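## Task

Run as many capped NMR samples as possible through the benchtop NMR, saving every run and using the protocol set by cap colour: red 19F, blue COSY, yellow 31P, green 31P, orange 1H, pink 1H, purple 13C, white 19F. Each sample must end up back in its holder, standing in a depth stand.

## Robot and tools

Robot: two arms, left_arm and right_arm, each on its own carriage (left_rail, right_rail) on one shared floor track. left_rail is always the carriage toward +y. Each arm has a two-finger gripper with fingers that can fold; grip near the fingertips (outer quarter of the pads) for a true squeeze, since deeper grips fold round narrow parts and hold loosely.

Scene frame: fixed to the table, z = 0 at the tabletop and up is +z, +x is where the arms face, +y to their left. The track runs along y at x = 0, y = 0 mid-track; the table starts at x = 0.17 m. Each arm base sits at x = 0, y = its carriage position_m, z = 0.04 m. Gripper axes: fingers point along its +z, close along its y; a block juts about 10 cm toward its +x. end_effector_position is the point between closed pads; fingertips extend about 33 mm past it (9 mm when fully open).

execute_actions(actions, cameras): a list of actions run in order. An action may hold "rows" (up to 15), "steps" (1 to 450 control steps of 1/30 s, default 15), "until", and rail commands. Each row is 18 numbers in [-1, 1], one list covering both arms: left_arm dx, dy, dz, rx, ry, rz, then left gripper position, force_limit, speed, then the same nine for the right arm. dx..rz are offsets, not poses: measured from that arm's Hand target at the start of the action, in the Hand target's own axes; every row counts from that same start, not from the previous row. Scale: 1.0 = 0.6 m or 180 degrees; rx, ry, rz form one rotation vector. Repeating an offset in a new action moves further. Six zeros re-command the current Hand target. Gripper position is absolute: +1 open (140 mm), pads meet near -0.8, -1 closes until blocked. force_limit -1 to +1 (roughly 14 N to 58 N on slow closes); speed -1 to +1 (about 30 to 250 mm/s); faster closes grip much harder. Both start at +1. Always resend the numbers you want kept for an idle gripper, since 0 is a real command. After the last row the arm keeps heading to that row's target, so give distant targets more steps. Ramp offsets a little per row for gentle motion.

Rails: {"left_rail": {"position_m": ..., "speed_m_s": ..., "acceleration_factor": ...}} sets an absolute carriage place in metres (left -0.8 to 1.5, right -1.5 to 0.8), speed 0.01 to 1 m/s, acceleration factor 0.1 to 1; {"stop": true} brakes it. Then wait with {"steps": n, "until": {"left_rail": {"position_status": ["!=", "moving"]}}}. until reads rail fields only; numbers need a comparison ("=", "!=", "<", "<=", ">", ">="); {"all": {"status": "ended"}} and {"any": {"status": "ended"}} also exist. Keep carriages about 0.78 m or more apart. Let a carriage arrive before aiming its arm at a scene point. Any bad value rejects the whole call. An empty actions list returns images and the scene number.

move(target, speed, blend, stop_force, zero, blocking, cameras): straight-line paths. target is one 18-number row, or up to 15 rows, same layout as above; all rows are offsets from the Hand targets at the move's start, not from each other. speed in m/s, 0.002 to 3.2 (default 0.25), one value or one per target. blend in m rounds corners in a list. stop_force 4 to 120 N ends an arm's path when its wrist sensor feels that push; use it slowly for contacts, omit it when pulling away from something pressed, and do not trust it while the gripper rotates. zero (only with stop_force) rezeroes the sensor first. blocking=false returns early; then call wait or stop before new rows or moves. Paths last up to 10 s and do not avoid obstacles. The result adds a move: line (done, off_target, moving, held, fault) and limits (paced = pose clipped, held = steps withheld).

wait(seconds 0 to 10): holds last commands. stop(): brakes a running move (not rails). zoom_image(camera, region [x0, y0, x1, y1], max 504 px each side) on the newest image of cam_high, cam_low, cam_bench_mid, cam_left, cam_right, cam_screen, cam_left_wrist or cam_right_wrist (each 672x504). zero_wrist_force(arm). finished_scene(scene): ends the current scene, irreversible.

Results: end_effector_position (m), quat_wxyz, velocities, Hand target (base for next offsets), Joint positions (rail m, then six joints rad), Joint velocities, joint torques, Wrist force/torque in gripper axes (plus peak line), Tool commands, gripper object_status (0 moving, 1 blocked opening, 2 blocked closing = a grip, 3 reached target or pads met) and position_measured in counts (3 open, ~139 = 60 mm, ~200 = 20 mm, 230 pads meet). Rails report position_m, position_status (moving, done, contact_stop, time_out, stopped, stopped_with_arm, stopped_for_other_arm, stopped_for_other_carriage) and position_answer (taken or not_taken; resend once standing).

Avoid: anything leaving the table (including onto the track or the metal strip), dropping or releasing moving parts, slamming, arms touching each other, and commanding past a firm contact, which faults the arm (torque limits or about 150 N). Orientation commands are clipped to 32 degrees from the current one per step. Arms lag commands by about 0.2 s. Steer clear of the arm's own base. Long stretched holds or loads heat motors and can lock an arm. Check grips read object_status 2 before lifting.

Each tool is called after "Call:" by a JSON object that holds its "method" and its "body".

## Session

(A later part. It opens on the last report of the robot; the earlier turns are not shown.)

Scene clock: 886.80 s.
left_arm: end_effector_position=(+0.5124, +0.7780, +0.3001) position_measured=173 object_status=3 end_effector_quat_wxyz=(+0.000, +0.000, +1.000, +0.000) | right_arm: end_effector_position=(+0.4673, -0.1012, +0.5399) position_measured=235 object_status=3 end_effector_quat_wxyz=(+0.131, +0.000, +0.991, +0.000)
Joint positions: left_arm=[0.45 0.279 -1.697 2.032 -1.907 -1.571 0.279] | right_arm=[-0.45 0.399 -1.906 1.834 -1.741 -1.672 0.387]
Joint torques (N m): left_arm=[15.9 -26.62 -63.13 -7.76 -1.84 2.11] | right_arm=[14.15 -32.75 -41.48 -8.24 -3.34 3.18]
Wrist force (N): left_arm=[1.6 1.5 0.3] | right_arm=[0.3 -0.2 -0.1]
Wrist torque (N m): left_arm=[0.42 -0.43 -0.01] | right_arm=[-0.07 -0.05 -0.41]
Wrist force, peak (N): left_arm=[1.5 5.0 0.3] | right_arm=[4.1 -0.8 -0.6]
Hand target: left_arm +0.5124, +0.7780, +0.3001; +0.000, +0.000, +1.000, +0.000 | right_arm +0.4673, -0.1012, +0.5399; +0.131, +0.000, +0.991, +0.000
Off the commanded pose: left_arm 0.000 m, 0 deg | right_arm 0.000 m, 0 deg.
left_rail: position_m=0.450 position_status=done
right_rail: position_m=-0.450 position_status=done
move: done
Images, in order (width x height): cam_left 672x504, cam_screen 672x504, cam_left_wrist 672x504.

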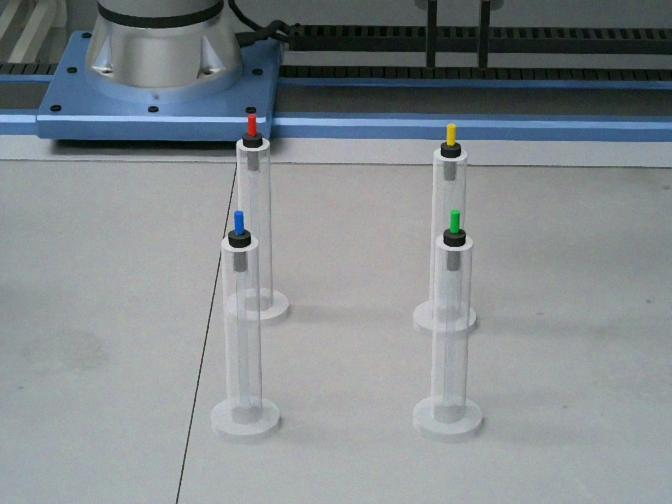

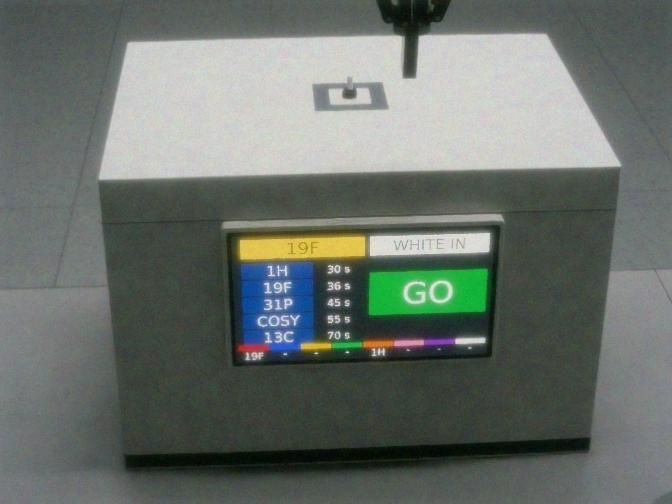

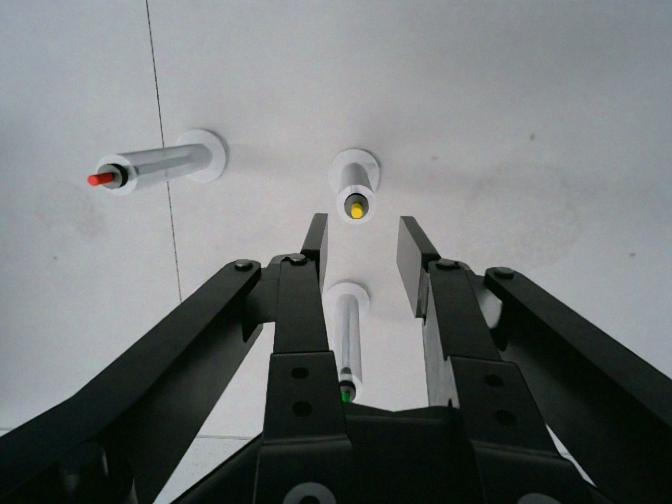

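Call:
{"method": "move", "body": {"target": [[0,-0.004,0.1,0,0,0,-0.35,-0.5,1,0.3005,-0.0418,0.09185,0,-0.083,0,-1,-1,0.5],[0,-0.004,0.1418,0,0,0,-0.35,-0.5,1,0.21553,-0.0418,0.39932,0,-0.083,0,-1,-1,0.5],[0,-0.004,0.1418,0,0,0,-1,-0.5,-1,0.1991,-0.0418,0.40372,0,-0.083,0,-1,-1,0.5],[0,-0.004,0.1252,0,0,0,-1,-0.5,-1,0.21553,-0.0418,0.39932,0,-0.083,0,-1,-1,0.5],[0,-0.004,-0.2332,0,0,0,-1,-0.5,-1,0.21553,-0.0418,0.39932,0,-0.083,0,-1,-1,0.5],[-0.1793,-0.7467,-0.5498,0,0,0,-1,-0.5,-1,0.21553,-0.0418,0.39932,0,-0.083,0,-1,-1,0.5]], "speed": [0.6,0.4,0.04,0.1,0.45,0.65], "blend": [0.05,0,0,0,0.06,0], "cameras": ["cam_screen","cam_left_wrist"]}}

Call:
{"method": "zoom_image", "body": {"camera": "cam_left_wrist", "region": [330, 160, 390, 230]}}

Scene clock: 917.93 s.
left_arm: end_effector_position=(+0.6197, +0.3300, +0.6299) position_measured=204 object_status=2 end_effector_quat_wxyz=(+0.000, +0.000, +1.000, +0.000) | right_arm: end_effector_position=(+0.4045, -0.1265, +0.2750) position_measured=235 object_status=3 end_effector_quat_wxyz=(+0.258, +0.000, +0.966, +0.000)
Joint positions: left_arm=[0.45 -0.471 -1.681 1.432 -1.323 -1.57 -0.471] | right_arm=[-0.45 0.493 -2 2.476 -2.516 -1.81 0.436]
Joint torques (N m): left_arm=[-11.34 -29.24 -63.7 -1.47 2.32 -2.19] | right_arm=[12.26 -18.29 -36.05 -2.89 -3.67 3.34]
Wrist force (N): left_arm=[0.5 2.1 -0.2] | right_arm=[-0.3 -0.3 0.1]
Wrist torque (N m): left_arm=[0.47 -0.16 0.25] | right_arm=[-0.15 0.09 -0.52]
Wrist force, peak (N): left_arm=[2.4 4.8 -1.8] | right_arm=[39.1 -8.2 -47.8]
Hand target: left_arm +0.6197, +0.3299, +0.6300; +0.000, +0.000, +1.000, +0.000 | right_arm +0.4045, -0.1265, +0.2750; +0.258, +0.000, +0.966, +0.000
Off the commanded pose: left_arm 0.000 m, 0 deg | right_arm 0.000 m, 0 deg.
left_rail: position_m=0.450 position_status=done
right_rail: position_m=-0.450 position_status=done
move: done
Images, in order (width x height): cam_screen 672x504, cam_left_wrist 672x504.

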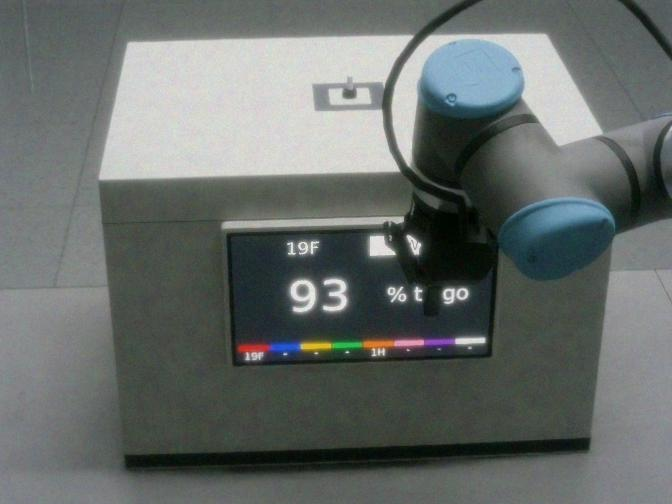

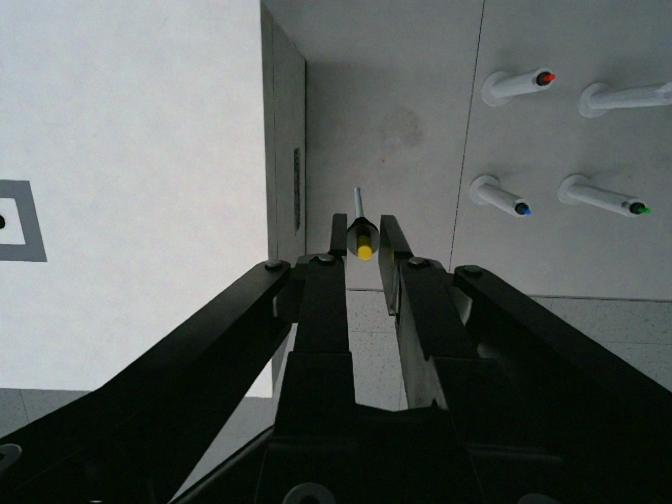

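Scaled by 7.200 from the camera's 672x504 image, which has a finer 960x720 frame.

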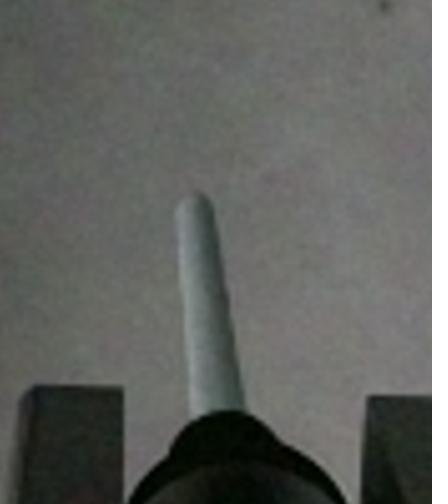

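Call:
{"method": "wait", "body": {"seconds": 0.2, "cameras": ["cam_screen"]}}

Scene clock: 938.17 s.
left_arm: end_effector_position=(+0.6197, +0.3299, +0.6300) position_measured=204 object_status=2 end_effector_quat_wxyz=(+0.000, +0.000, +1.000, +0.000) | right_arm: end_effector_position=(+0.4045, -0.1265, +0.2750) position_measured=235 object_status=3 end_effector_quat_wxyz=(+0.258, +0.000, +0.966, +0.000)
Joint positions: left_arm=[0.45 -0.471 -1.681 1.432 -1.323 -1.57 -0.471] | right_arm=[-0.45 0.493 -2 2.476 -2.516 -1.81 0.436]
Joint torques (N m): left_arm=[-9.1 -29.64 -64.16 -1.65 2.07 -1.37] | right_arm=[11.79 -19.34 -35.95 -2.68 -3.65 3.33]
Wrist force (N): left_arm=[1.2 2.4 -0.1] | right_arm=[-0.2 -0.4 -0.5]
Wrist torque (N m): left_arm=[0.53 -0.31 0.25] | right_arm=[-0.16 0.06 -0.52]
Wrist force, peak (N): left_arm=[1.4 2.6 0.4] | right_arm=[0.8 -0.3 -0.7]
Hand target: left_arm +0.6197, +0.3299, +0.6300; +0.000, +0.000, +1.000, +0.000 | right_arm +0.4045, -0.1265, +0.2750; +0.258, +0.000, +0.966, +0.000
Tool commands: left_gripper/position=-1.0 left_gripper/force_limit=-0.5 left_gripper/speed=-1.0 right_gripper/position=-1.0 right_gripper/force_limit=-1.0 right_gripper/speed=+0.5
Off the commanded pose: left_arm 0.000 m, 0 deg | right_arm 0.000 m, 0 deg.
left_rail: position_m=0.450 position_status=done
right_rail: position_m=-0.450 position_status=done
wait: 0.20 s; at rest from the start
Images, in order (width x height): cam_screen 672x504.

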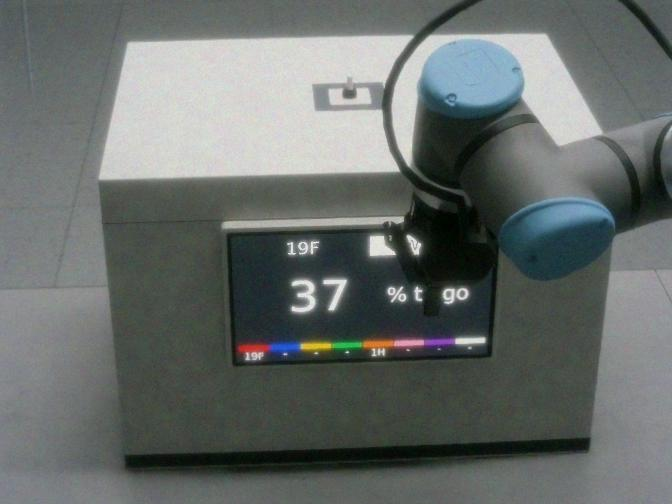

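Call:
{"method": "wait", "body": {"seconds": 10, "cameras": []}}

Call:
{"method": "wait", "body": {"seconds": 1.5, "cameras": ["cam_screen"]}}

Scene clock: 956.93 s.
left_arm: end_effector_position=(+0.6197, +0.3299, +0.6300) position_measured=204 object_status=2 end_effector_quat_wxyz=(+0.000, +0.000, +1.000, +0.000) | right_arm: end_effector_position=(+0.4045, -0.1265, +0.2750) position_measured=235 object_status=3 end_effector_quat_wxyz=(+0.258, +0.000, +0.966, +0.000)
Joint positions: left_arm=[0.45 -0.471 -1.681 1.432 -1.323 -1.57 -0.471] | right_arm=[-0.45 0.493 -2 2.476 -2.516 -1.81 0.436]
Joint torques (N m): left_arm=[-8.71 -32.64 -63.96 -1.56 1.81 -1.69] | right_arm=[12.57 -19.57 -36.51 -3.14 -3.21 3.5]
Wrist force (N): left_arm=[1.6 2.2 0.1] | right_arm=[-0.2 -0.1 -0.1]
Wrist torque (N m): left_arm=[0.49 -0.41 0.24] | right_arm=[-0.12 0.04 -0.52]
Wrist force, peak (N): left_arm=[1.5 2.5 0.0] | right_arm=[-1.0 -0.1 0.3]
Hand target: left_arm +0.6197, +0.3299, +0.6300; +0.000, +0.000, +1.000, +0.000 | right_arm +0.4045, -0.1265, +0.2750; +0.258, +0.000, +0.966, +0.000
Tool commands: left_gripper/position=-1.0 left_gripper/force_limit=-0.5 left_gripper/speed=-1.0 right_gripper/position=-1.0 right_gripper/force_limit=-1.0 right_gripper/speed=+0.5
Off the commanded pose: left_arm 0.000 m, 0 deg | right_arm 0.000 m, 0 deg.
left_rail: position_m=0.450 position_status=done
right_rail: position_m=-0.450 position_status=done
wait: 10.00 s; at rest from the start
No camera images: "cameras" was empty.

Scene clock: 958.43 s.
left_arm: end_effector_position=(+0.6197, +0.3299, +0.6300) position_measured=204 object_status=2 end_effector_quat_wxyz=(+0.000, +0.000, +1.000, +0.000) | right_arm: end_effector_position=(+0.4045, -0.1265, +0.2750) position_measured=235 object_status=3 end_effector_quat_wxyz=(+0.258, +0.000, +0.966, +0.000)
Joint positions: left_arm=[0.45 -0.471 -1.681 1.432 -1.323 -1.57 -0.471] | right_arm=[-0.45 0.493 -2 2.476 -2.516 -1.81 0.436]
Joint torques (N m): left_arm=[-9.8 -29.57 -64.79 -1.45 1.95 -1.72] | right_arm=[12.44 -20.2 -36.25 -2.43 -3.49 3.21]
Wrist force (N): left_arm=[1.1 2.3 0.0] | right_arm=[-0.4 -0.2 -0.5]
Wrist torque (N m): left_arm=[0.51 -0.30 0.24] | right_arm=[-0.13 0.11 -0.52]
Wrist force, peak (N): left_arm=[1.1 2.7 0.1] | right_arm=[-0.8 -0.5 -0.2]
Hand target: left_arm +0.6197, +0.3299, +0.6300; +0.000, +0.000, +1.000, +0.000 | right_arm +0.4045, -0.1265, +0.2750; +0.258, +0.000, +0.966, +0.000
Tool commands: left_gripper/position=-1.0 left_gripper/force_limit=-0.5 left_gripper/speed=-1.0 right_gripper/position=-1.0 right_gripper/force_limit=-1.0 right_gripper/speed=+0.5
Off the commanded pose: left_arm 0.000 m, 0 deg | right_arm 0.000 m, 0 deg.
left_rail: position_m=0.450 position_status=done
right_rail: position_m=-0.450 position_status=done
wait: 1.50 s
Images, in order (width x height): cam_screen 672x504.

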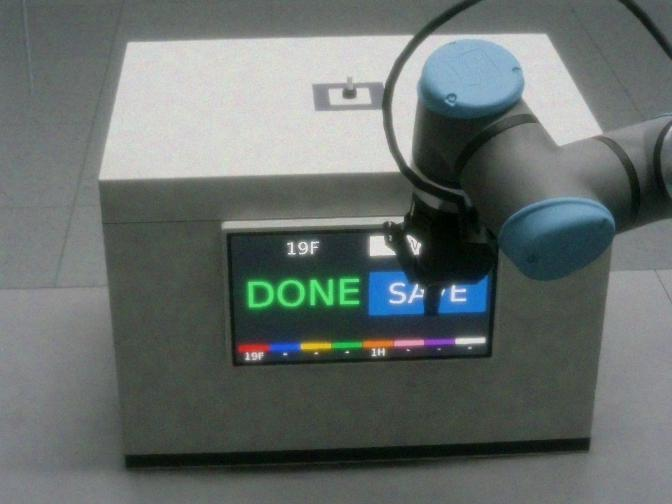

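Call:
{"method": "move", "body": {"target": [[0,0,0,0,0,0,-1,-0.5,-1,-0.01458,0,0.00842,0,0,0,-1,-1,0.5],[0,0,0,0,0,0,-1,-0.5,-1,0,0,0,0,0,0,-1,-1,0.5],[0,0,0,0,0,0,-1,-0.5,-1,0.01142,0.2842,0.02478,0,0,0,-1,-1,0.5],[0,0,0,0,0,0,-1,-0.5,-1,-0.00027,0.2842,0.03153,0,0,0,-1,-1,0.5],[0,0,0,0,0,0,-1,-0.5,-1,0.02608,0.2775,-0.06317,0,0,0,-1,-1,0.5],[0,0,0,0,0,0,-1,-0.5,-1,-0.1563,0.2108,-0.35238,0,0.0833,0,-1,-1,0.5],[0,0,0,0,0,0,-1,-0.5,-1,-0.57388,0.1245,-0.10167,0,0.1702,0,-0.4,-0.5,1]], "speed": [0.04,0.15,0.45,0.04,0.4,0.65,0.65], "blend": [0,0.004,0.004,0,0.03,0.07,0], "cameras": ["cam_screen","cam_right_wrist"]}}

Scene clock: 977.97 s.
left_arm: end_effector_position=(+0.6197, +0.3299, +0.6300) position_measured=204 object_status=2 end_effector_quat_wxyz=(+0.000, +0.000, +1.000, +0.000) | right_arm: end_effector_position=(+0.6724, -0.0516, +0.4998) position_measured=179 object_status=0 end_effector_quat_wxyz=(-0.006, +0.000, +1.000, +0.000)
Joint positions: left_arm=[0.45 -0.471 -1.681 1.432 -1.323 -1.57 -0.471] | right_arm=[-0.45 0.309 -1.449 1.427 -1.537 -1.568 0.309]
Joint torques (N m): left_arm=[-10.67 -31.34 -64.35 -1.58 2.22 -1.89] | right_arm=[-10.1 -43.3 -72.26 -1.68 4.03 -3.32]
Wrist force (N): left_arm=[1.2 2.4 -0.2] | right_arm=[0.3 0.4 -0.1]
Wrist torque (N m): left_arm=[0.54 -0.33 0.25] | right_arm=[0.08 -0.10 0.07]
Wrist force, peak (N): left_arm=[1.1 2.7 -0.3] | right_arm=[12.1 -2.0 -14.6]
Hand target: left_arm +0.6197, +0.3299, +0.6300; +0.000, +0.000, +1.000, +0.000 | right_arm +0.6724, -0.0516, +0.4998; -0.006, +0.000, +1.000, +0.000
Off the commanded pose: left_arm 0.000 m, 0 deg | right_arm 0.000 m, 0 deg.
left_rail: position_m=0.450 position_status=done
right_rail: position_m=-0.450 position_status=done
move: done; blend cut to 0.0296 m at target 5
Images, in order (width x height): cam_screen 672x504, cam_right_wrist 672x504.

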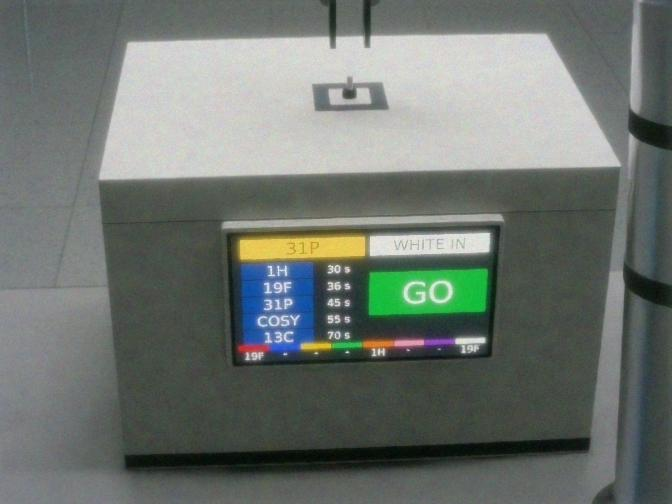

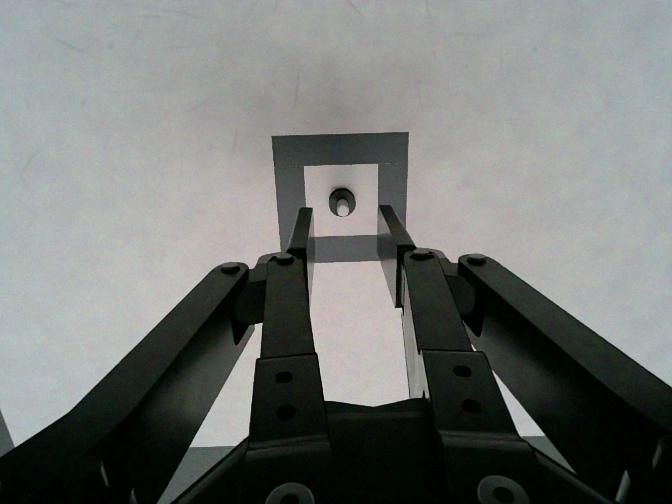

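Call:
{"method": "move", "body": {"target": [[0,0,0,0,0,0,-1,-0.5,-1,-0.0013,0,0.1057,0,0,0,-0.4,-0.5,1],[0,0,0,0,0,0,-1,-0.5,-1,-0.0013,0,0.1057,0,0,0,-1,-0.5,-1],[0,0,0,0,0,0,-1,-0.5,-1,0.0027,0,-0.2253,0,0,0,-1,-0.5,-1],[-0.0167,-0.2,0,0,0,0,-1,-0.5,-1,0.1066,-0.5307,-0.2157,0,-0.0033,0,-1,-0.5,-1],[-0.0883,-0.6373,0.03,0,0.0011,0,-1,-0.5,-1,-0.0146,-0.9973,0.0995,0,-0.0033,0,-1,-0.5,-1],[-0.0883,-0.6373,0.0483,0,0.0011,0,-1,-0.5,-1,-0.0146,-0.9973,0.0995,0,-0.0033,0,-1,-0.5,-1]], "speed": [0.3,0.3,0.45,0.7,0.7,0.1], "blend": [0,0,0.05,0.09,0,0], "cameras": ["cam_left_wrist","cam_right_wrist"]}}

Call:
{"method": "zoom_image", "body": {"camera": "cam_left_wrist", "region": [330, 150, 390, 220]}}

Scene clock: 1005.77 s.
left_arm: end_effector_position=(+0.6728, -0.0524, +0.6011) position_measured=204 object_status=2 end_effector_quat_wxyz=(-0.001, +0.000, +1.000, +0.000) | right_arm: end_effector_position=(+0.6804, -0.6500, +0.4403) position_measured=204 object_status=2 end_effector_quat_wxyz=(-0.001, +0.000, +1.000, +0.000)
Joint positions: left_arm=[0.45 -0.85 -1.332 1.11 -1.347 -1.573 -0.85] | right_arm=[-0.45 -0.533 -1.572 1.664 -1.662 -1.572 -0.533]
Joint torques (N m): left_arm=[-10.72 -88.14 -39.37 -8.55 0.28 -1.7] | right_arm=[-10.17 -32.32 -70.96 -7.96 3.88 -3.53]
Wrist force (N): left_arm=[0.9 1.7 -0.1] | right_arm=[0.7 0.6 0.4]
Wrist torque (N m): left_arm=[0.30 -0.21 0.21] | right_arm=[0.11 -0.17 0.08]
Wrist force, peak (N): left_arm=[2.1 4.1 -0.5] | right_arm=[-0.1 -3.4 2.7]
Hand target: left_arm +0.6728, -0.0524, +0.6010; -0.001, +0.000, +1.000, +0.000 | right_arm +0.6804, -0.6500, +0.4403; -0.001, +0.000, +1.000, +0.000
Off the commanded pose: left_arm 0.000 m, 0 deg | right_arm 0.000 m, 0 deg.
left_rail: position_m=0.450 position_status=done
right_rail: position_m=-0.450 position_status=done
move: done
Images, in order (width x height): cam_left_wrist 672x504, cam_right_wrist 672x504.

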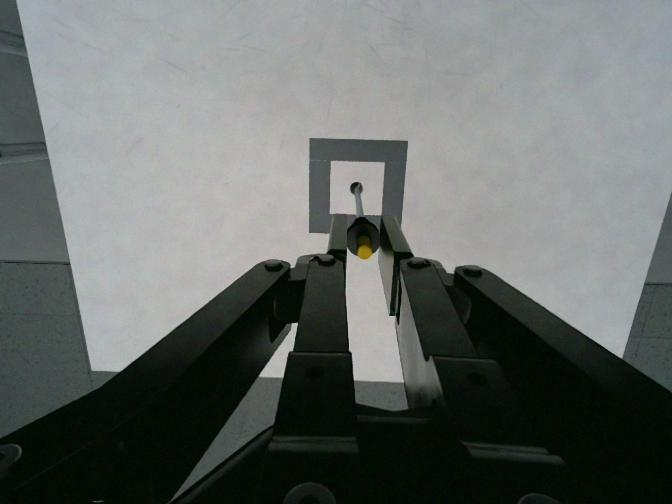

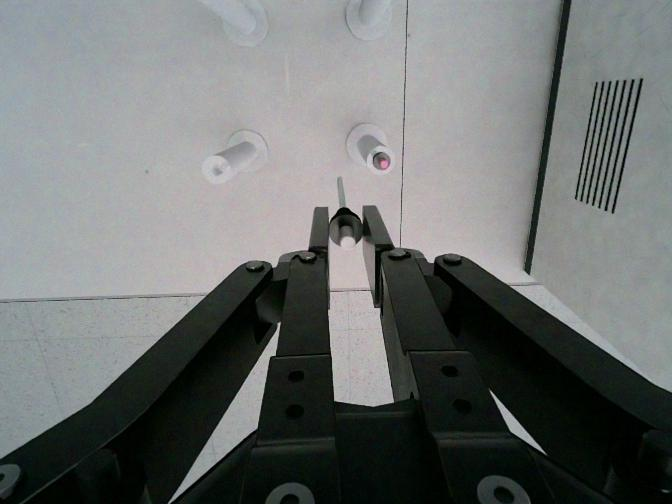

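Scaled by 7.200 from the camera's 672x504 image, which has a finer 960x720 frame.

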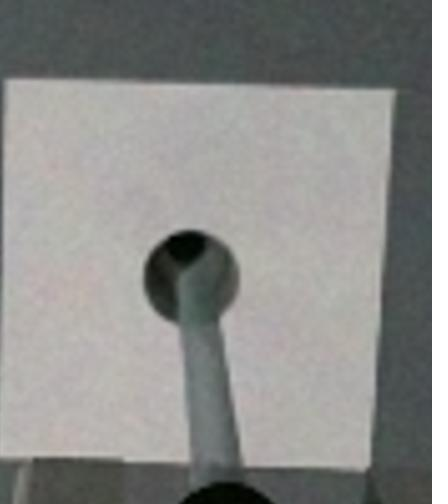

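Call:
{"method": "move", "body": {"target": [[0,-0.001,0.0433,0,0,0,-1,-0.5,-1,0,-0.2158,0.0422,0,0,0,-1,-0.5,-1],[-0.0002,-0.001,0.1683,0,0,0,-1,-0.5,-1,0,-0.2158,0.2338,0,0,0,-1,-0.5,-1],[-0.0003,-0.001,0.2433,0,0,0,-1,-0.5,-1,0,-0.2158,0.3422,0,0,0,-1,-0.5,-1],[-0.0004,-0.001,0.285,0,0,0,-1,-0.5,-1,0,-0.2158,0.3767,0,0,0,-1,-0.5,-1]], "speed": [0.2,0.16,0.12,0.05], "stop_force": 6, "cameras": ["cam_screen","cam_left_wrist","cam_right_wrist","cam_right"]}}

Scene clock: 1034.63 s.
left_arm: end_effector_position=(+0.6725, -0.0530, +0.4362) position_measured=204 object_status=2 end_effector_quat_wxyz=(-0.001, +0.000, +1.000, +0.000) | right_arm: end_effector_position=(+0.6800, -0.7796, +0.2164) position_measured=204 object_status=2 end_effector_quat_wxyz=(-0.001, +0.000, +1.000, +0.000)
Joint positions: left_arm=[0.45 -0.85 -1.353 1.426 -1.642 -1.573 -0.85] | right_arm=[-0.45 -0.683 -1.39 1.875 -2.055 -1.572 -0.683]
Joint torques (N m): left_arm=[-8.05 -91.26 -67.93 -2.28 -2.98 -1.21] | right_arm=[-12.26 -68.94 -65.19 -2.46 2.74 -3.64]
Wrist force (N): left_arm=[-0.1 4.6 2.0] | right_arm=[0.3 -0.1 0.2]
Wrist torque (N m): left_arm=[0.24 -0.32 0.18] | right_arm=[-0.03 -0.08 0.08]
Wrist force, peak (N): left_arm=[1.2 9.9 -27.0] | right_arm=[1.2 1.2 -11.3]
Hand target: left_arm +0.6725, -0.0530, +0.4362; -0.001, +0.000, +1.000, +0.000 (not the last commanded pose) | right_arm +0.6800, -0.7796, +0.2164; -0.001, +0.000, +1.000, +0.000 (not the last commanded pose)
Off the commanded pose: left_arm 0.006 m, 0 deg | right_arm 0.002 m, 0 deg.
left_rail: position_m=0.450 position_status=done
right_rail: position_m=-0.450 position_status=done
move: contact (left_arm, right_arm); path passed 3 of 4 targets
Images, in order (width x height): cam_right 672x504, cam_screen 672x504, cam_left_wrist 672x504, cam_right_wrist 672x504.

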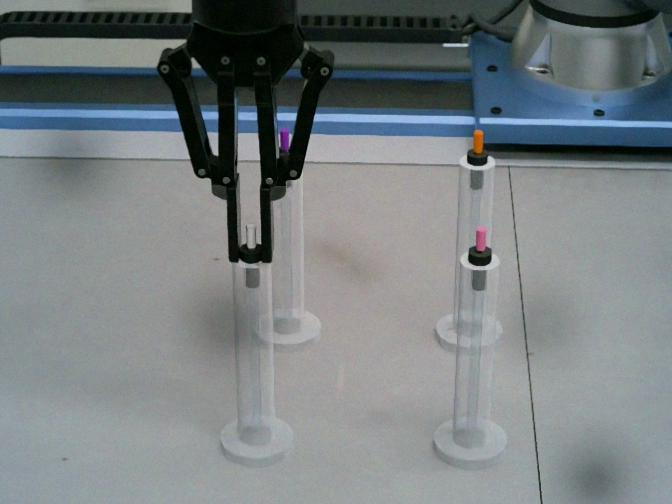

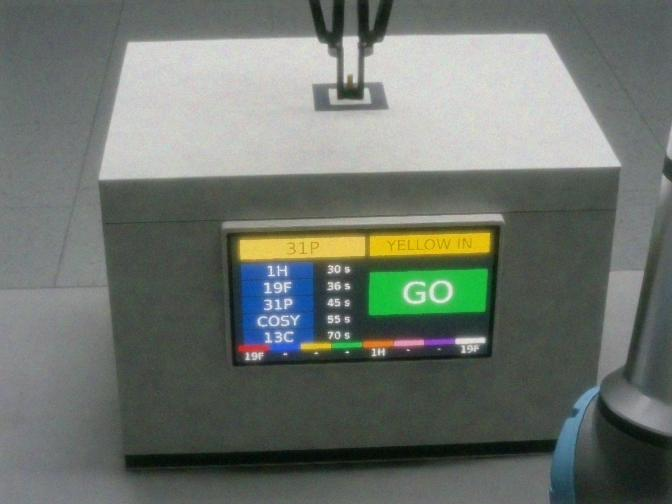

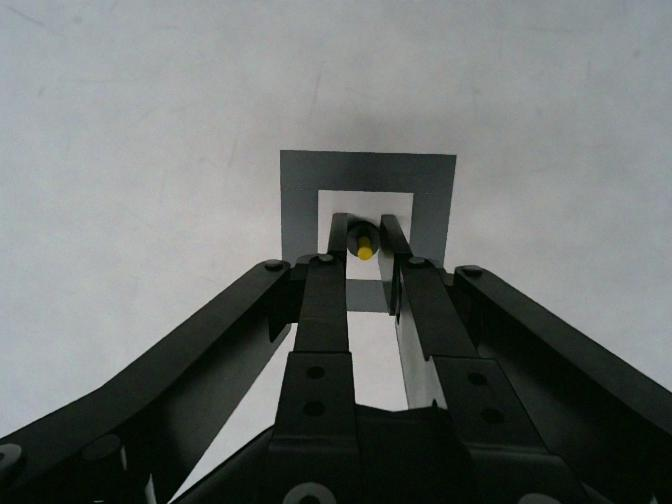

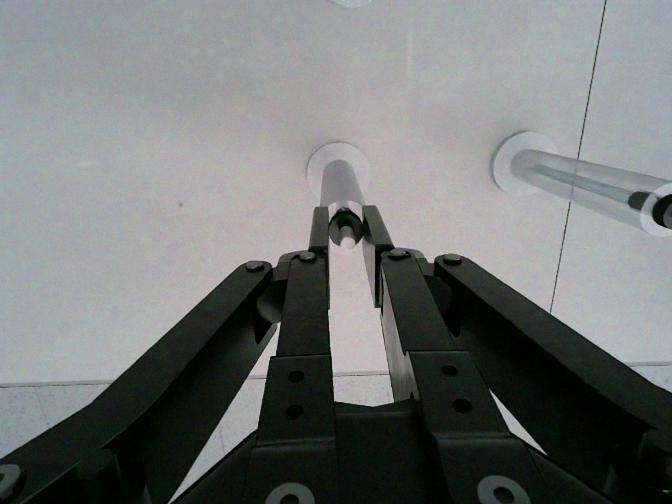

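Call:
{"method": "move", "body": {"target": [[0,0,0,0,0,0,-0.35,-0.5,1,0,0,0,0,0,0,-0.35,-0.5,1],[0,0,-0.157,0,0,0,-0.35,-0.5,1,0,0,-0.1393,0,0,0,-0.35,-0.5,1],[0.3418,-0.0805,-0.173,0,-0.0839,0,-1,-1,0.5,0.0058,0.2927,-0.1393,0,0,0,-0.35,-0.5,1]], "speed": [0.3,0.3,0.6], "blend": [0,0.03,0], "cameras": ["cam_screen","cam_right_wrist"]}}

Call:
{"method": "zoom_image", "body": {"camera": "cam_right_wrist", "region": [280, 130, 400, 270]}}

Scene clock: 1055.40 s.
left_arm: end_effector_position=(+0.4677, -0.1013, +0.5405) position_measured=235 object_status=3 end_effector_quat_wxyz=(+0.130, +0.000, +0.992, +0.000) | right_arm: end_effector_position=(+0.6767, -0.6039, +0.2998) position_measured=173 object_status=3 end_effector_quat_wxyz=(-0.001, +0.000, +1.000, +0.000)
Joint positions: left_arm=[0.45 -1.231 -1.642 1.595 -1.612 -1.325 -1.22] | right_arm=[-0.45 -0.477 -1.547 1.891 -1.913 -1.572 -0.477]
Joint torques (N m): left_arm=[-10.79 -60.71 -41.29 -1.92 2.93 -1.99] | right_arm=[13.96 -55.55 -38.44 -1.71 -3.17 3.31]
Wrist force (N): left_arm=[0.8 1.7 -0.1] | right_arm=[0.3 0.6 0.4]
Wrist torque (N m): left_arm=[0.30 -0.22 0.19] | right_arm=[0.15 -0.07 -0.30]
Wrist force, peak (N): left_arm=[-0.3 4.9 2.8] | right_arm=[-0.2 -3.0 -1.5]
Hand target: left_arm +0.4677, -0.1013, +0.5405; +0.130, +0.000, +0.992, +0.000 | right_arm +0.6767, -0.6039, +0.2998; -0.001, +0.000, +1.000, +0.000
Off the commanded pose: left_arm 0.000 m, 0 deg | right_arm 0.000 m, 0 deg.
left_rail: position_m=0.450 position_status=done
right_rail: position_m=-0.450 position_status=done
move: done
Images, in order (width x height): cam_screen 672x504, cam_right_wrist 672x504.

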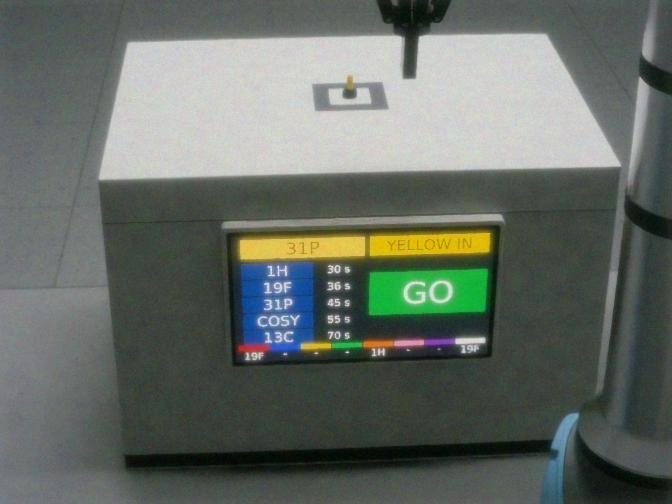

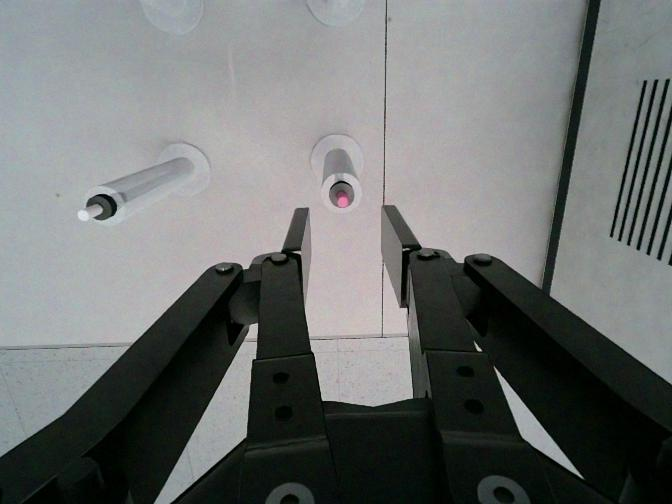

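Scaled by 3.600 from the camera's 672x504 image, which has a finer 960x720 frame.

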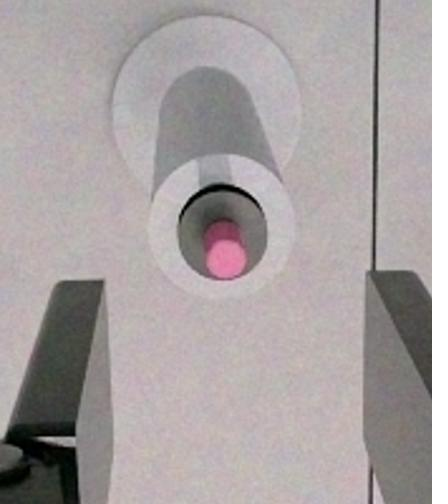

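Call:
{"method": "move", "body": {"target": [[0.30149,-0.0417,0.09297,0,-0.0835,0,-1,-1,0.5,0.001,0.0008,0.0997,0,0,0,-0.35,-0.5,1],[0.21554,-0.0417,0.40069,0,-0.0835,0,-1,-1,0.5,0.001,0.0008,0.141,0,0,0,-0.35,-0.5,1],[0.19928,-0.0417,0.40505,0,-0.0835,0,-1,-1,0.5,0.001,0.0008,0.141,0,0,0,-1,-0.5,-1],[0.21554,-0.0417,0.40069,0,-0.0835,0,-1,-1,0.5,0.001,0.0008,0.1247,0,0,0,-1,-0.5,-1],[0.21554,-0.0417,0.40069,0,-0.0835,0,-1,-1,0.5,0.001,0.0008,-0.2337,0,0,0,-1,-0.5,-1],[0.21554,-0.0417,0.40069,0,-0.0835,0,-1,-1,0.5,0.0945,0.4065,-0.5503,0,0,0,-1,-0.5,-1]], "speed": [0.6,0.4,0.04,0.1,0.45,0.65], "blend": [0.05,0,0,0,0.06,0], "cameras": ["cam_screen","cam_right_wrist"]}}

Call:
{"method": "zoom_image", "body": {"camera": "cam_right_wrist", "region": [310, 150, 370, 220]}}

Scene clock: 1086.37 s.
left_arm: end_effector_position=(+0.4048, -0.1263, +0.2749) position_measured=235 object_status=3 end_effector_quat_wxyz=(+0.259, +0.000, +0.966, +0.000) | right_arm: end_effector_position=(+0.6205, -0.3601, +0.6299) position_measured=204 object_status=2 end_effector_quat_wxyz=(-0.001, +0.000, +1.000, +0.000)
Joint positions: left_arm=[0.45 -1.468 -1.613 2.105 -2.122 -1.051 -1.452] | right_arm=[-0.45 -0.137 -1.687 1.437 -1.319 -1.572 -0.137]
Joint torques (N m): left_arm=[-9.93 -58.38 -34.33 -2.15 3.69 -1.9] | right_arm=[14.94 -21.91 -70.71 -0.98 -2.76 3.24]
Wrist force (N): left_arm=[0.2 1.7 0.5] | right_arm=[0.3 0.0 0.4]
Wrist torque (N m): left_arm=[0.30 -0.17 0.11] | right_arm=[-0.01 -0.09 -0.30]
Wrist force, peak (N): left_arm=[11.7 6.1 -12.4] | right_arm=[1.4 3.3 -2.7]
Hand target: left_arm +0.4048, -0.1263, +0.2749; +0.259, +0.000, +0.966, +0.000 | right_arm +0.6205, -0.3599, +0.6300; -0.001, +0.000, +1.000, +0.000
Off the commanded pose: left_arm 0.000 m, 0 deg | right_arm 0.000 m, 0 deg.
left_rail: position_m=0.450 position_status=done
right_rail: position_m=-0.450 position_status=done
move: done
Images, in order (width x height): cam_screen 672x504, cam_right_wrist 672x504.

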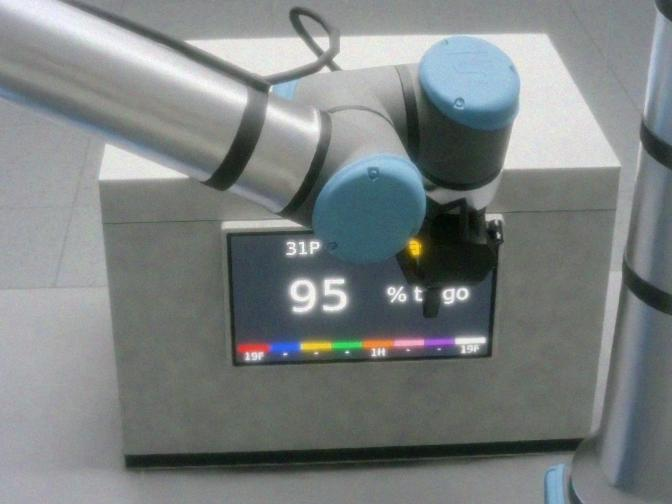

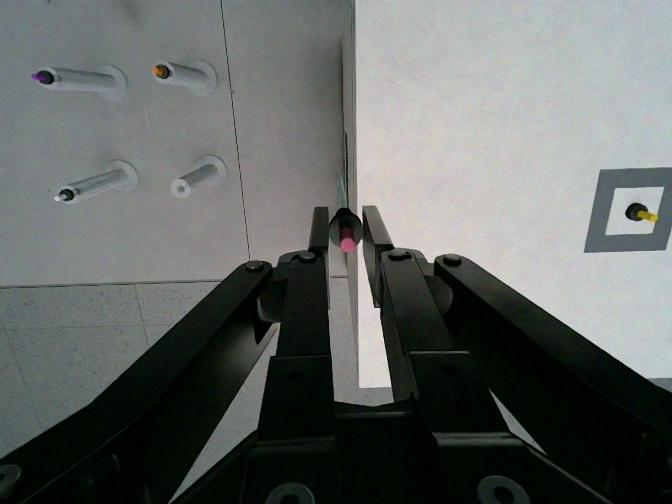

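Scaled by 7.200 from the camera's 672x504 image, which has a finer 960x720 frame.

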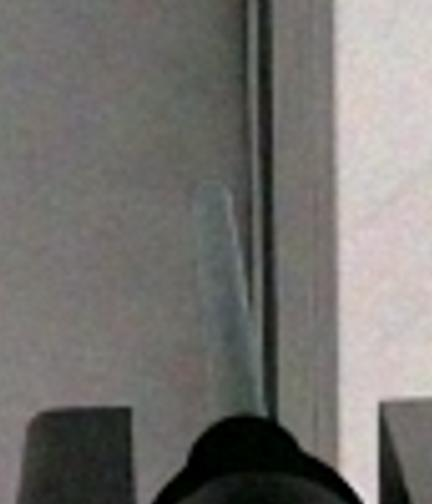

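Call:
{"method": "wait", "body": {"seconds": 3, "cameras": ["cam_screen"]}}

Scene clock: 1112.37 s.
left_arm: end_effector_position=(+0.4048, -0.1263, +0.2749) position_measured=235 object_status=3 end_effector_quat_wxyz=(+0.259, +0.000, +0.966, +0.000) | right_arm: end_effector_position=(+0.6205, -0.3599, +0.6300) position_measured=204 object_status=2 end_effector_quat_wxyz=(-0.001, +0.000, +1.000, +0.000)
Joint positions: left_arm=[0.45 -1.468 -1.613 2.105 -2.122 -1.051 -1.452] | right_arm=[-0.45 -0.137 -1.686 1.436 -1.319 -1.572 -0.137]
Joint torques (N m): left_arm=[-9 -57.72 -35.33 -1.49 3.49 -1.73] | right_arm=[12.51 -21.35 -68.81 -1.48 -3.31 3.59]
Wrist force (N): left_arm=[0.0 1.8 0.4] | right_arm=[-0.1 0.6 0.6]
Wrist torque (N m): left_arm=[0.35 -0.12 0.11] | right_arm=[0.13 0.00 -0.30]
Wrist force, peak (N): left_arm=[0.0 2.5 0.3] | right_arm=[1.0 0.3 0.4]
Hand target: left_arm +0.4048, -0.1263, +0.2749; +0.259, +0.000, +0.966, +0.000 | right_arm +0.6205, -0.3599, +0.6300; -0.001, +0.000, +1.000, +0.000
Tool commands: left_gripper/position=-1.0 left_gripper/force_limit=-1.0 left_gripper/speed=+0.5 right_gripper/position=-1.0 right_gripper/force_limit=-0.5 right_gripper/speed=-1.0
Off the commanded pose: left_arm 0.000 m, 0 deg | right_arm 0.000 m, 0 deg.
left_rail: position_m=0.450 position_status=done
right_rail: position_m=-0.450 position_status=done
wait: 3.00 s; at rest from the start
Images, in order (width x height): cam_screen 672x504.

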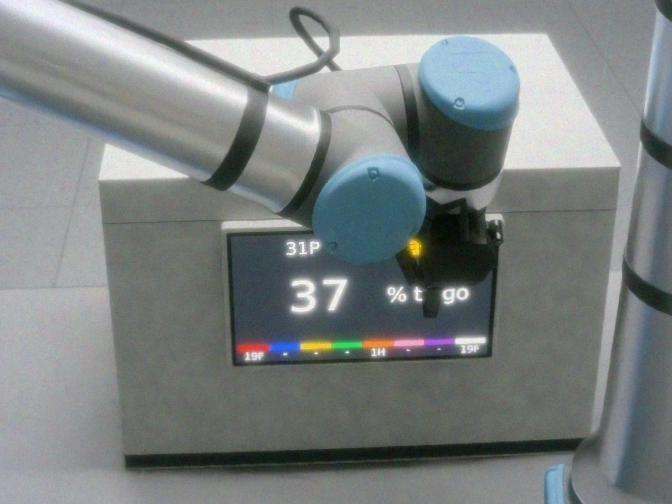

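Call:
{"method": "wait", "body": {"seconds": 10, "cameras": []}}

Call:
{"method": "wait", "body": {"seconds": 4, "cameras": ["cam_screen"]}}

Scene clock: 1128.50 s.
left_arm: end_effector_position=(+0.4048, -0.1263, +0.2749) position_measured=235 object_status=3 end_effector_quat_wxyz=(+0.259, +0.000, +0.966, +0.000) | right_arm: end_effector_position=(+0.6205, -0.3599, +0.6300) position_measured=204 object_status=2 end_effector_quat_wxyz=(-0.001, +0.000, +1.000, +0.000)
Joint positions: left_arm=[0.45 -1.468 -1.613 2.105 -2.122 -1.051 -1.452] | right_arm=[-0.45 -0.137 -1.686 1.436 -1.319 -1.572 -0.137]
Joint torques (N m): left_arm=[-7.63 -56 -35.39 -1.99 3.63 -1.39] | right_arm=[12.45 -21.44 -70.27 -1.63 -2.97 3.12]
Wrist force (N): left_arm=[0.0 2.0 0.4] | right_arm=[0.5 0.2 0.2]
Wrist torque (N m): left_arm=[0.38 -0.12 0.11] | right_arm=[0.05 -0.14 -0.29]
Wrist force, peak (N): left_arm=[0.5 2.5 0.6] | right_arm=[1.1 0.5 0.6]
Hand target: left_arm +0.4048, -0.1263, +0.2749; +0.259, +0.000, +0.966, +0.000 | right_arm +0.6205, -0.3599, +0.6300; -0.001, +0.000, +1.000, +0.000
Tool commands: left_gripper/position=-1.0 left_gripper/force_limit=-1.0 left_gripper/speed=+0.5 right_gripper/position=-1.0 right_gripper/force_limit=-0.5 right_gripper/speed=-1.0
Off the commanded pose: left_arm 0.000 m, 0 deg | right_arm 0.000 m, 0 deg.
left_rail: position_m=0.450 position_status=done
right_rail: position_m=-0.450 position_status=done
wait: 10.00 s; at rest from the start
No camera images: "cameras" was empty.

Scene clock: 1132.50 s.
left_arm: end_effector_position=(+0.4048, -0.1263, +0.2749) position_measured=235 object_status=3 end_effector_quat_wxyz=(+0.259, +0.000, +0.966, +0.000) | right_arm: end_effector_position=(+0.6205, -0.3599, +0.6300) position_measured=204 object_status=2 end_effector_quat_wxyz=(-0.001, +0.000, +1.000, +0.000)
Joint positions: left_arm=[0.45 -1.468 -1.613 2.105 -2.122 -1.051 -1.452] | right_arm=[-0.45 -0.137 -1.686 1.436 -1.319 -1.572 -0.137]
Joint torques (N m): left_arm=[-10.16 -58.89 -35.29 -1.91 3.44 -1.49] | right_arm=[13.12 -22.71 -68.17 -1.78 -2.92 3.61]
Wrist force (N): left_arm=[0.3 1.4 0.6] | right_arm=[-0.1 0.0 0.6]
Wrist torque (N m): left_arm=[0.23 -0.19 0.11] | right_arm=[0.00 0.00 -0.30]
Wrist force, peak (N): left_arm=[0.2 2.3 0.8] | right_arm=[0.4 0.8 0.8]
Hand target: left_arm +0.4048, -0.1263, +0.2749; +0.259, +0.000, +0.966, +0.000 | right_arm +0.6205, -0.3599, +0.6300; -0.001, +0.000, +1.000, +0.000
Tool commands: left_gripper/position=-1.0 left_gripper/force_limit=-1.0 left_gripper/speed=+0.5 right_gripper/position=-1.0 right_gripper/force_limit=-0.5 right_gripper/speed=-1.0
Off the commanded pose: left_arm 0.000 m, 0 deg | right_arm 0.000 m, 0 deg.
left_rail: position_m=0.450 position_status=done
right_rail: position_m=-0.450 position_status=done
wait: 4.00 s
Images, in order (width x height): cam_screen 672x504.

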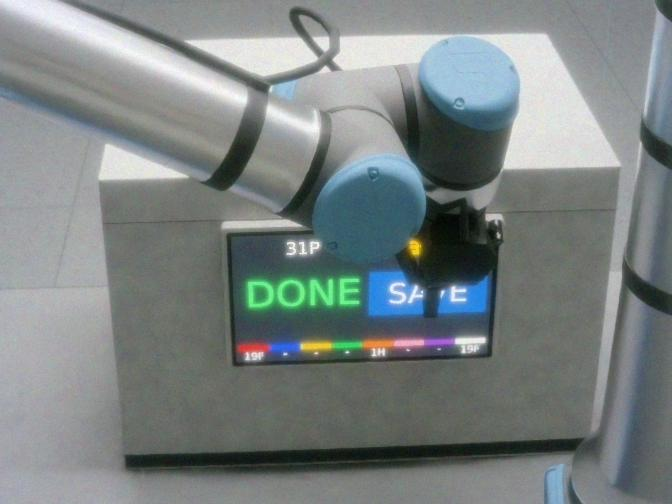

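Call:
{"method": "move", "body": {"target": [[-0.01501,0,0.00867,0,0,0,-1,-1,0.5,0,0,0,0,0,0,-1,-0.5,-1],[0,0,0,0,0,0,-1,-1,0.5,0,0,0,0,0,0,-1,-0.5,-1],[-0.02905,0.2838,-0.04365,0,0,0,-1,-1,0.5,0,0,0,0,0,0,-1,-0.5,-1],[-0.04118,0.2838,-0.03665,0,0,0,-1,-1,0.5,0,0,0,0,0,0,-1,-0.5,-1],[-0.01108,0.2772,-0.12852,0,0,0,-1,-1,0.5,0,0,0,0,0,0,-1,-0.5,-1],[-0.15595,0.2105,-0.35278,0,0.0833,0,-1,-1,0.5,0,0,0,0,0,0,-1,-0.5,-1],[-0.57397,0.1232,-0.10182,0,0.1672,0,-0.4,-0.5,1,0,0,0,0,0,0,-1,-0.5,-1]], "speed": [0.04,0.15,0.45,0.04,0.4,0.65,0.65], "blend": [0,0.004,0.004,0,0.03,0.07,0], "cameras": ["cam_screen","cam_left_wrist"]}}

Scene clock: 1147.97 s.
left_arm: end_effector_position=(+0.6726, -0.0524, +0.4999) position_measured=179 object_status=0 end_effector_quat_wxyz=(-0.001, +0.000, +1.000, +0.000) | right_arm: end_effector_position=(+0.6205, -0.3599, +0.6300) position_measured=204 object_status=2 end_effector_quat_wxyz=(-0.001, +0.000, +1.000, +0.000)
Joint positions: left_arm=[0.45 -0.85 -1.355 1.318 -1.532 -1.572 -0.85] | right_arm=[-0.45 -0.137 -1.686 1.436 -1.319 -1.572 -0.137]
Joint torques (N m): left_arm=[17.17 -64.41 -65.82 -1.54 -1.74 1.79] | right_arm=[11.74 -21.56 -70.27 -1.89 -3.11 3.52]
Wrist force (N): left_arm=[1.3 0.7 0.0] | right_arm=[0.1 -0.1 0.0]
Wrist torque (N m): left_arm=[0.12 -0.31 -0.02] | right_arm=[-0.04 -0.05 -0.29]
Wrist force, peak (N): left_arm=[17.6 -5.9 -5.7] | right_arm=[-0.1 0.6 1.1]
Hand target: left_arm +0.6726, -0.0524, +0.4999; -0.001, +0.000, +1.000, +0.000 | right_arm +0.6205, -0.3599, +0.6300; -0.001, +0.000, +1.000, +0.000
Off the commanded pose: left_arm 0.000 m, 0 deg | right_arm 0.000 m, 0 deg.
left_rail: position_m=0.450 position_status=done
right_rail: position_m=-0.450 position_status=done
move: done; blend cut to 0.0291 m at target 5
Images, in order (width x height): cam_screen 672x504, cam_left_wrist 672x504.

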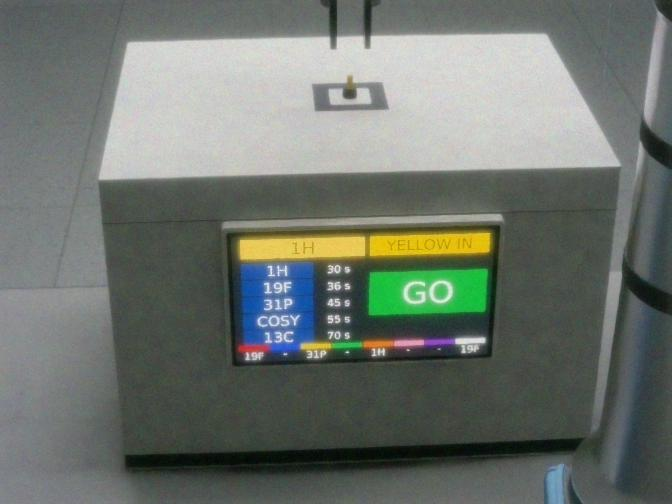

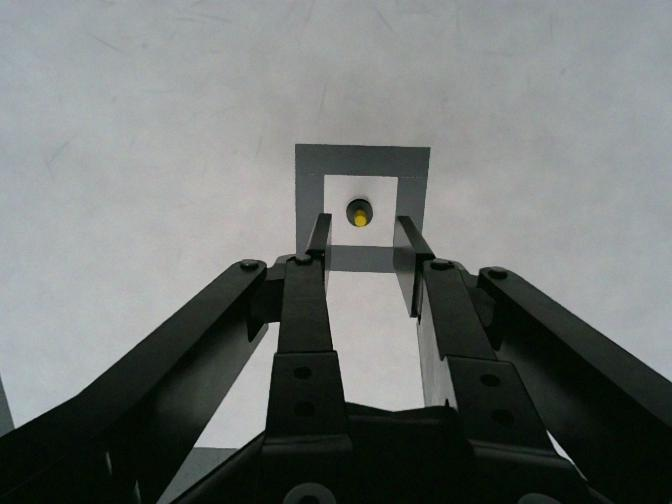

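Call:
{"method": "move", "body": {"target": [[-0.0002,0,0.1035,0,0,0,-0.4,-0.5,1,0,0,0,0,0,0,-1,-0.5,-1],[-0.0002,0,0.1035,0,0,0,-1,-0.5,-1,0,0,0,0,0,0,-1,-0.5,-1],[0.0004,0,-0.2252,0,0,0,-1,-0.5,-1,0,0,0,0,0,0,-1,-0.5,-1],[0.121,0.5373,-0.2168,0,-0.0006,0,-1,-0.5,-1,-0.0167,0.1998,0,0,0,0,-1,-0.5,-1],[0.267,0.999,0.0998,0,-0.0006,0,-1,-0.5,-1,-0.0862,0.5137,0.03,0,0.0033,0,-1,-0.5,-1],[0.267,0.999,0.0998,0,-0.0006,0,-1,-0.5,-1,-0.0862,0.5137,0.0475,0,0.0033,0,-1,-0.5,-1]], "speed": [0.3,0.3,0.45,0.7,0.7,0.1], "blend": [0,0,0.05,0.09,0,0], "cameras": ["cam_left_wrist","cam_right_wrist"]}}

Call:
{"method": "zoom_image", "body": {"camera": "cam_right_wrist", "region": [310, 150, 370, 220]}}

Scene clock: 1178.80 s.
left_arm: end_effector_position=(+0.5122, +0.5470, +0.4405) position_measured=204 object_status=2 end_effector_quat_wxyz=(+0.000, +0.000, +1.000, +0.000) | right_arm: end_effector_position=(+0.6722, -0.0517, +0.6014) position_measured=204 object_status=2 end_effector_quat_wxyz=(-0.006, +0.000, +1.000, +0.000)
Joint positions: left_arm=[0.45 -0.154 -1.903 1.936 -1.603 -1.571 -0.154] | right_arm=[-0.45 0.309 -1.43 1.226 -1.355 -1.568 0.309]
Joint torques (N m): left_arm=[16.48 -12.39 -40.56 -8.67 -2.16 1.86] | right_arm=[14.01 -69.37 -40.26 -8.33 -2.65 3.41]
Wrist force (N): left_arm=[1.0 1.5 0.1] | right_arm=[0.2 0.0 0.1]
Wrist torque (N m): left_arm=[0.28 -0.22 -0.01] | right_arm=[0.00 -0.07 -0.29]
Wrist force, peak (N): left_arm=[2.5 4.5 2.4] | right_arm=[-0.1 2.6 0.5]
Hand target: left_arm +0.5122, +0.5470, +0.4405; +0.000, +0.000, +1.000, +0.000 | right_arm +0.6722, -0.0517, +0.6012; -0.006, +0.000, +1.000, +0.000
Off the commanded pose: left_arm 0.000 m, 0 deg | right_arm 0.000 m, 0 deg.
left_rail: position_m=0.450 position_status=done
right_rail: position_m=-0.450 position_status=done
move: done
Images, in order (width x height): cam_left_wrist 672x504, cam_right_wrist 672x504.

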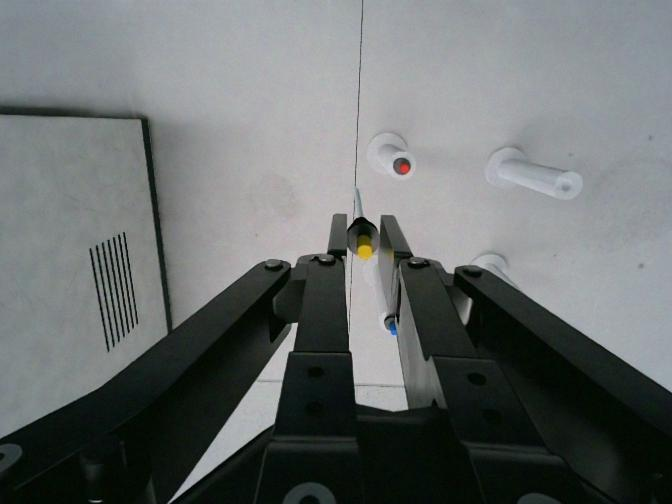

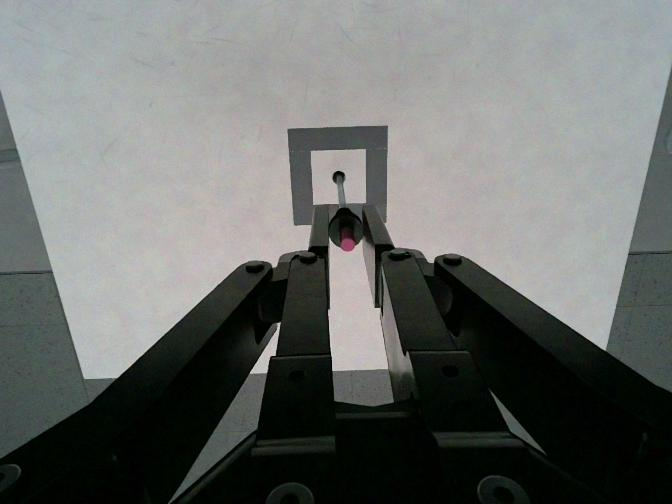

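Scaled by 7.200 from the camera's 672x504 image, which has a finer 960x720 frame.

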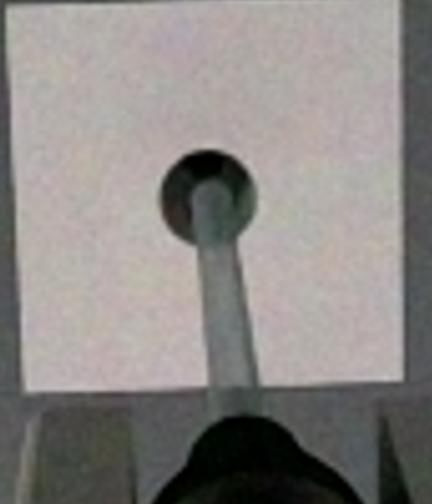

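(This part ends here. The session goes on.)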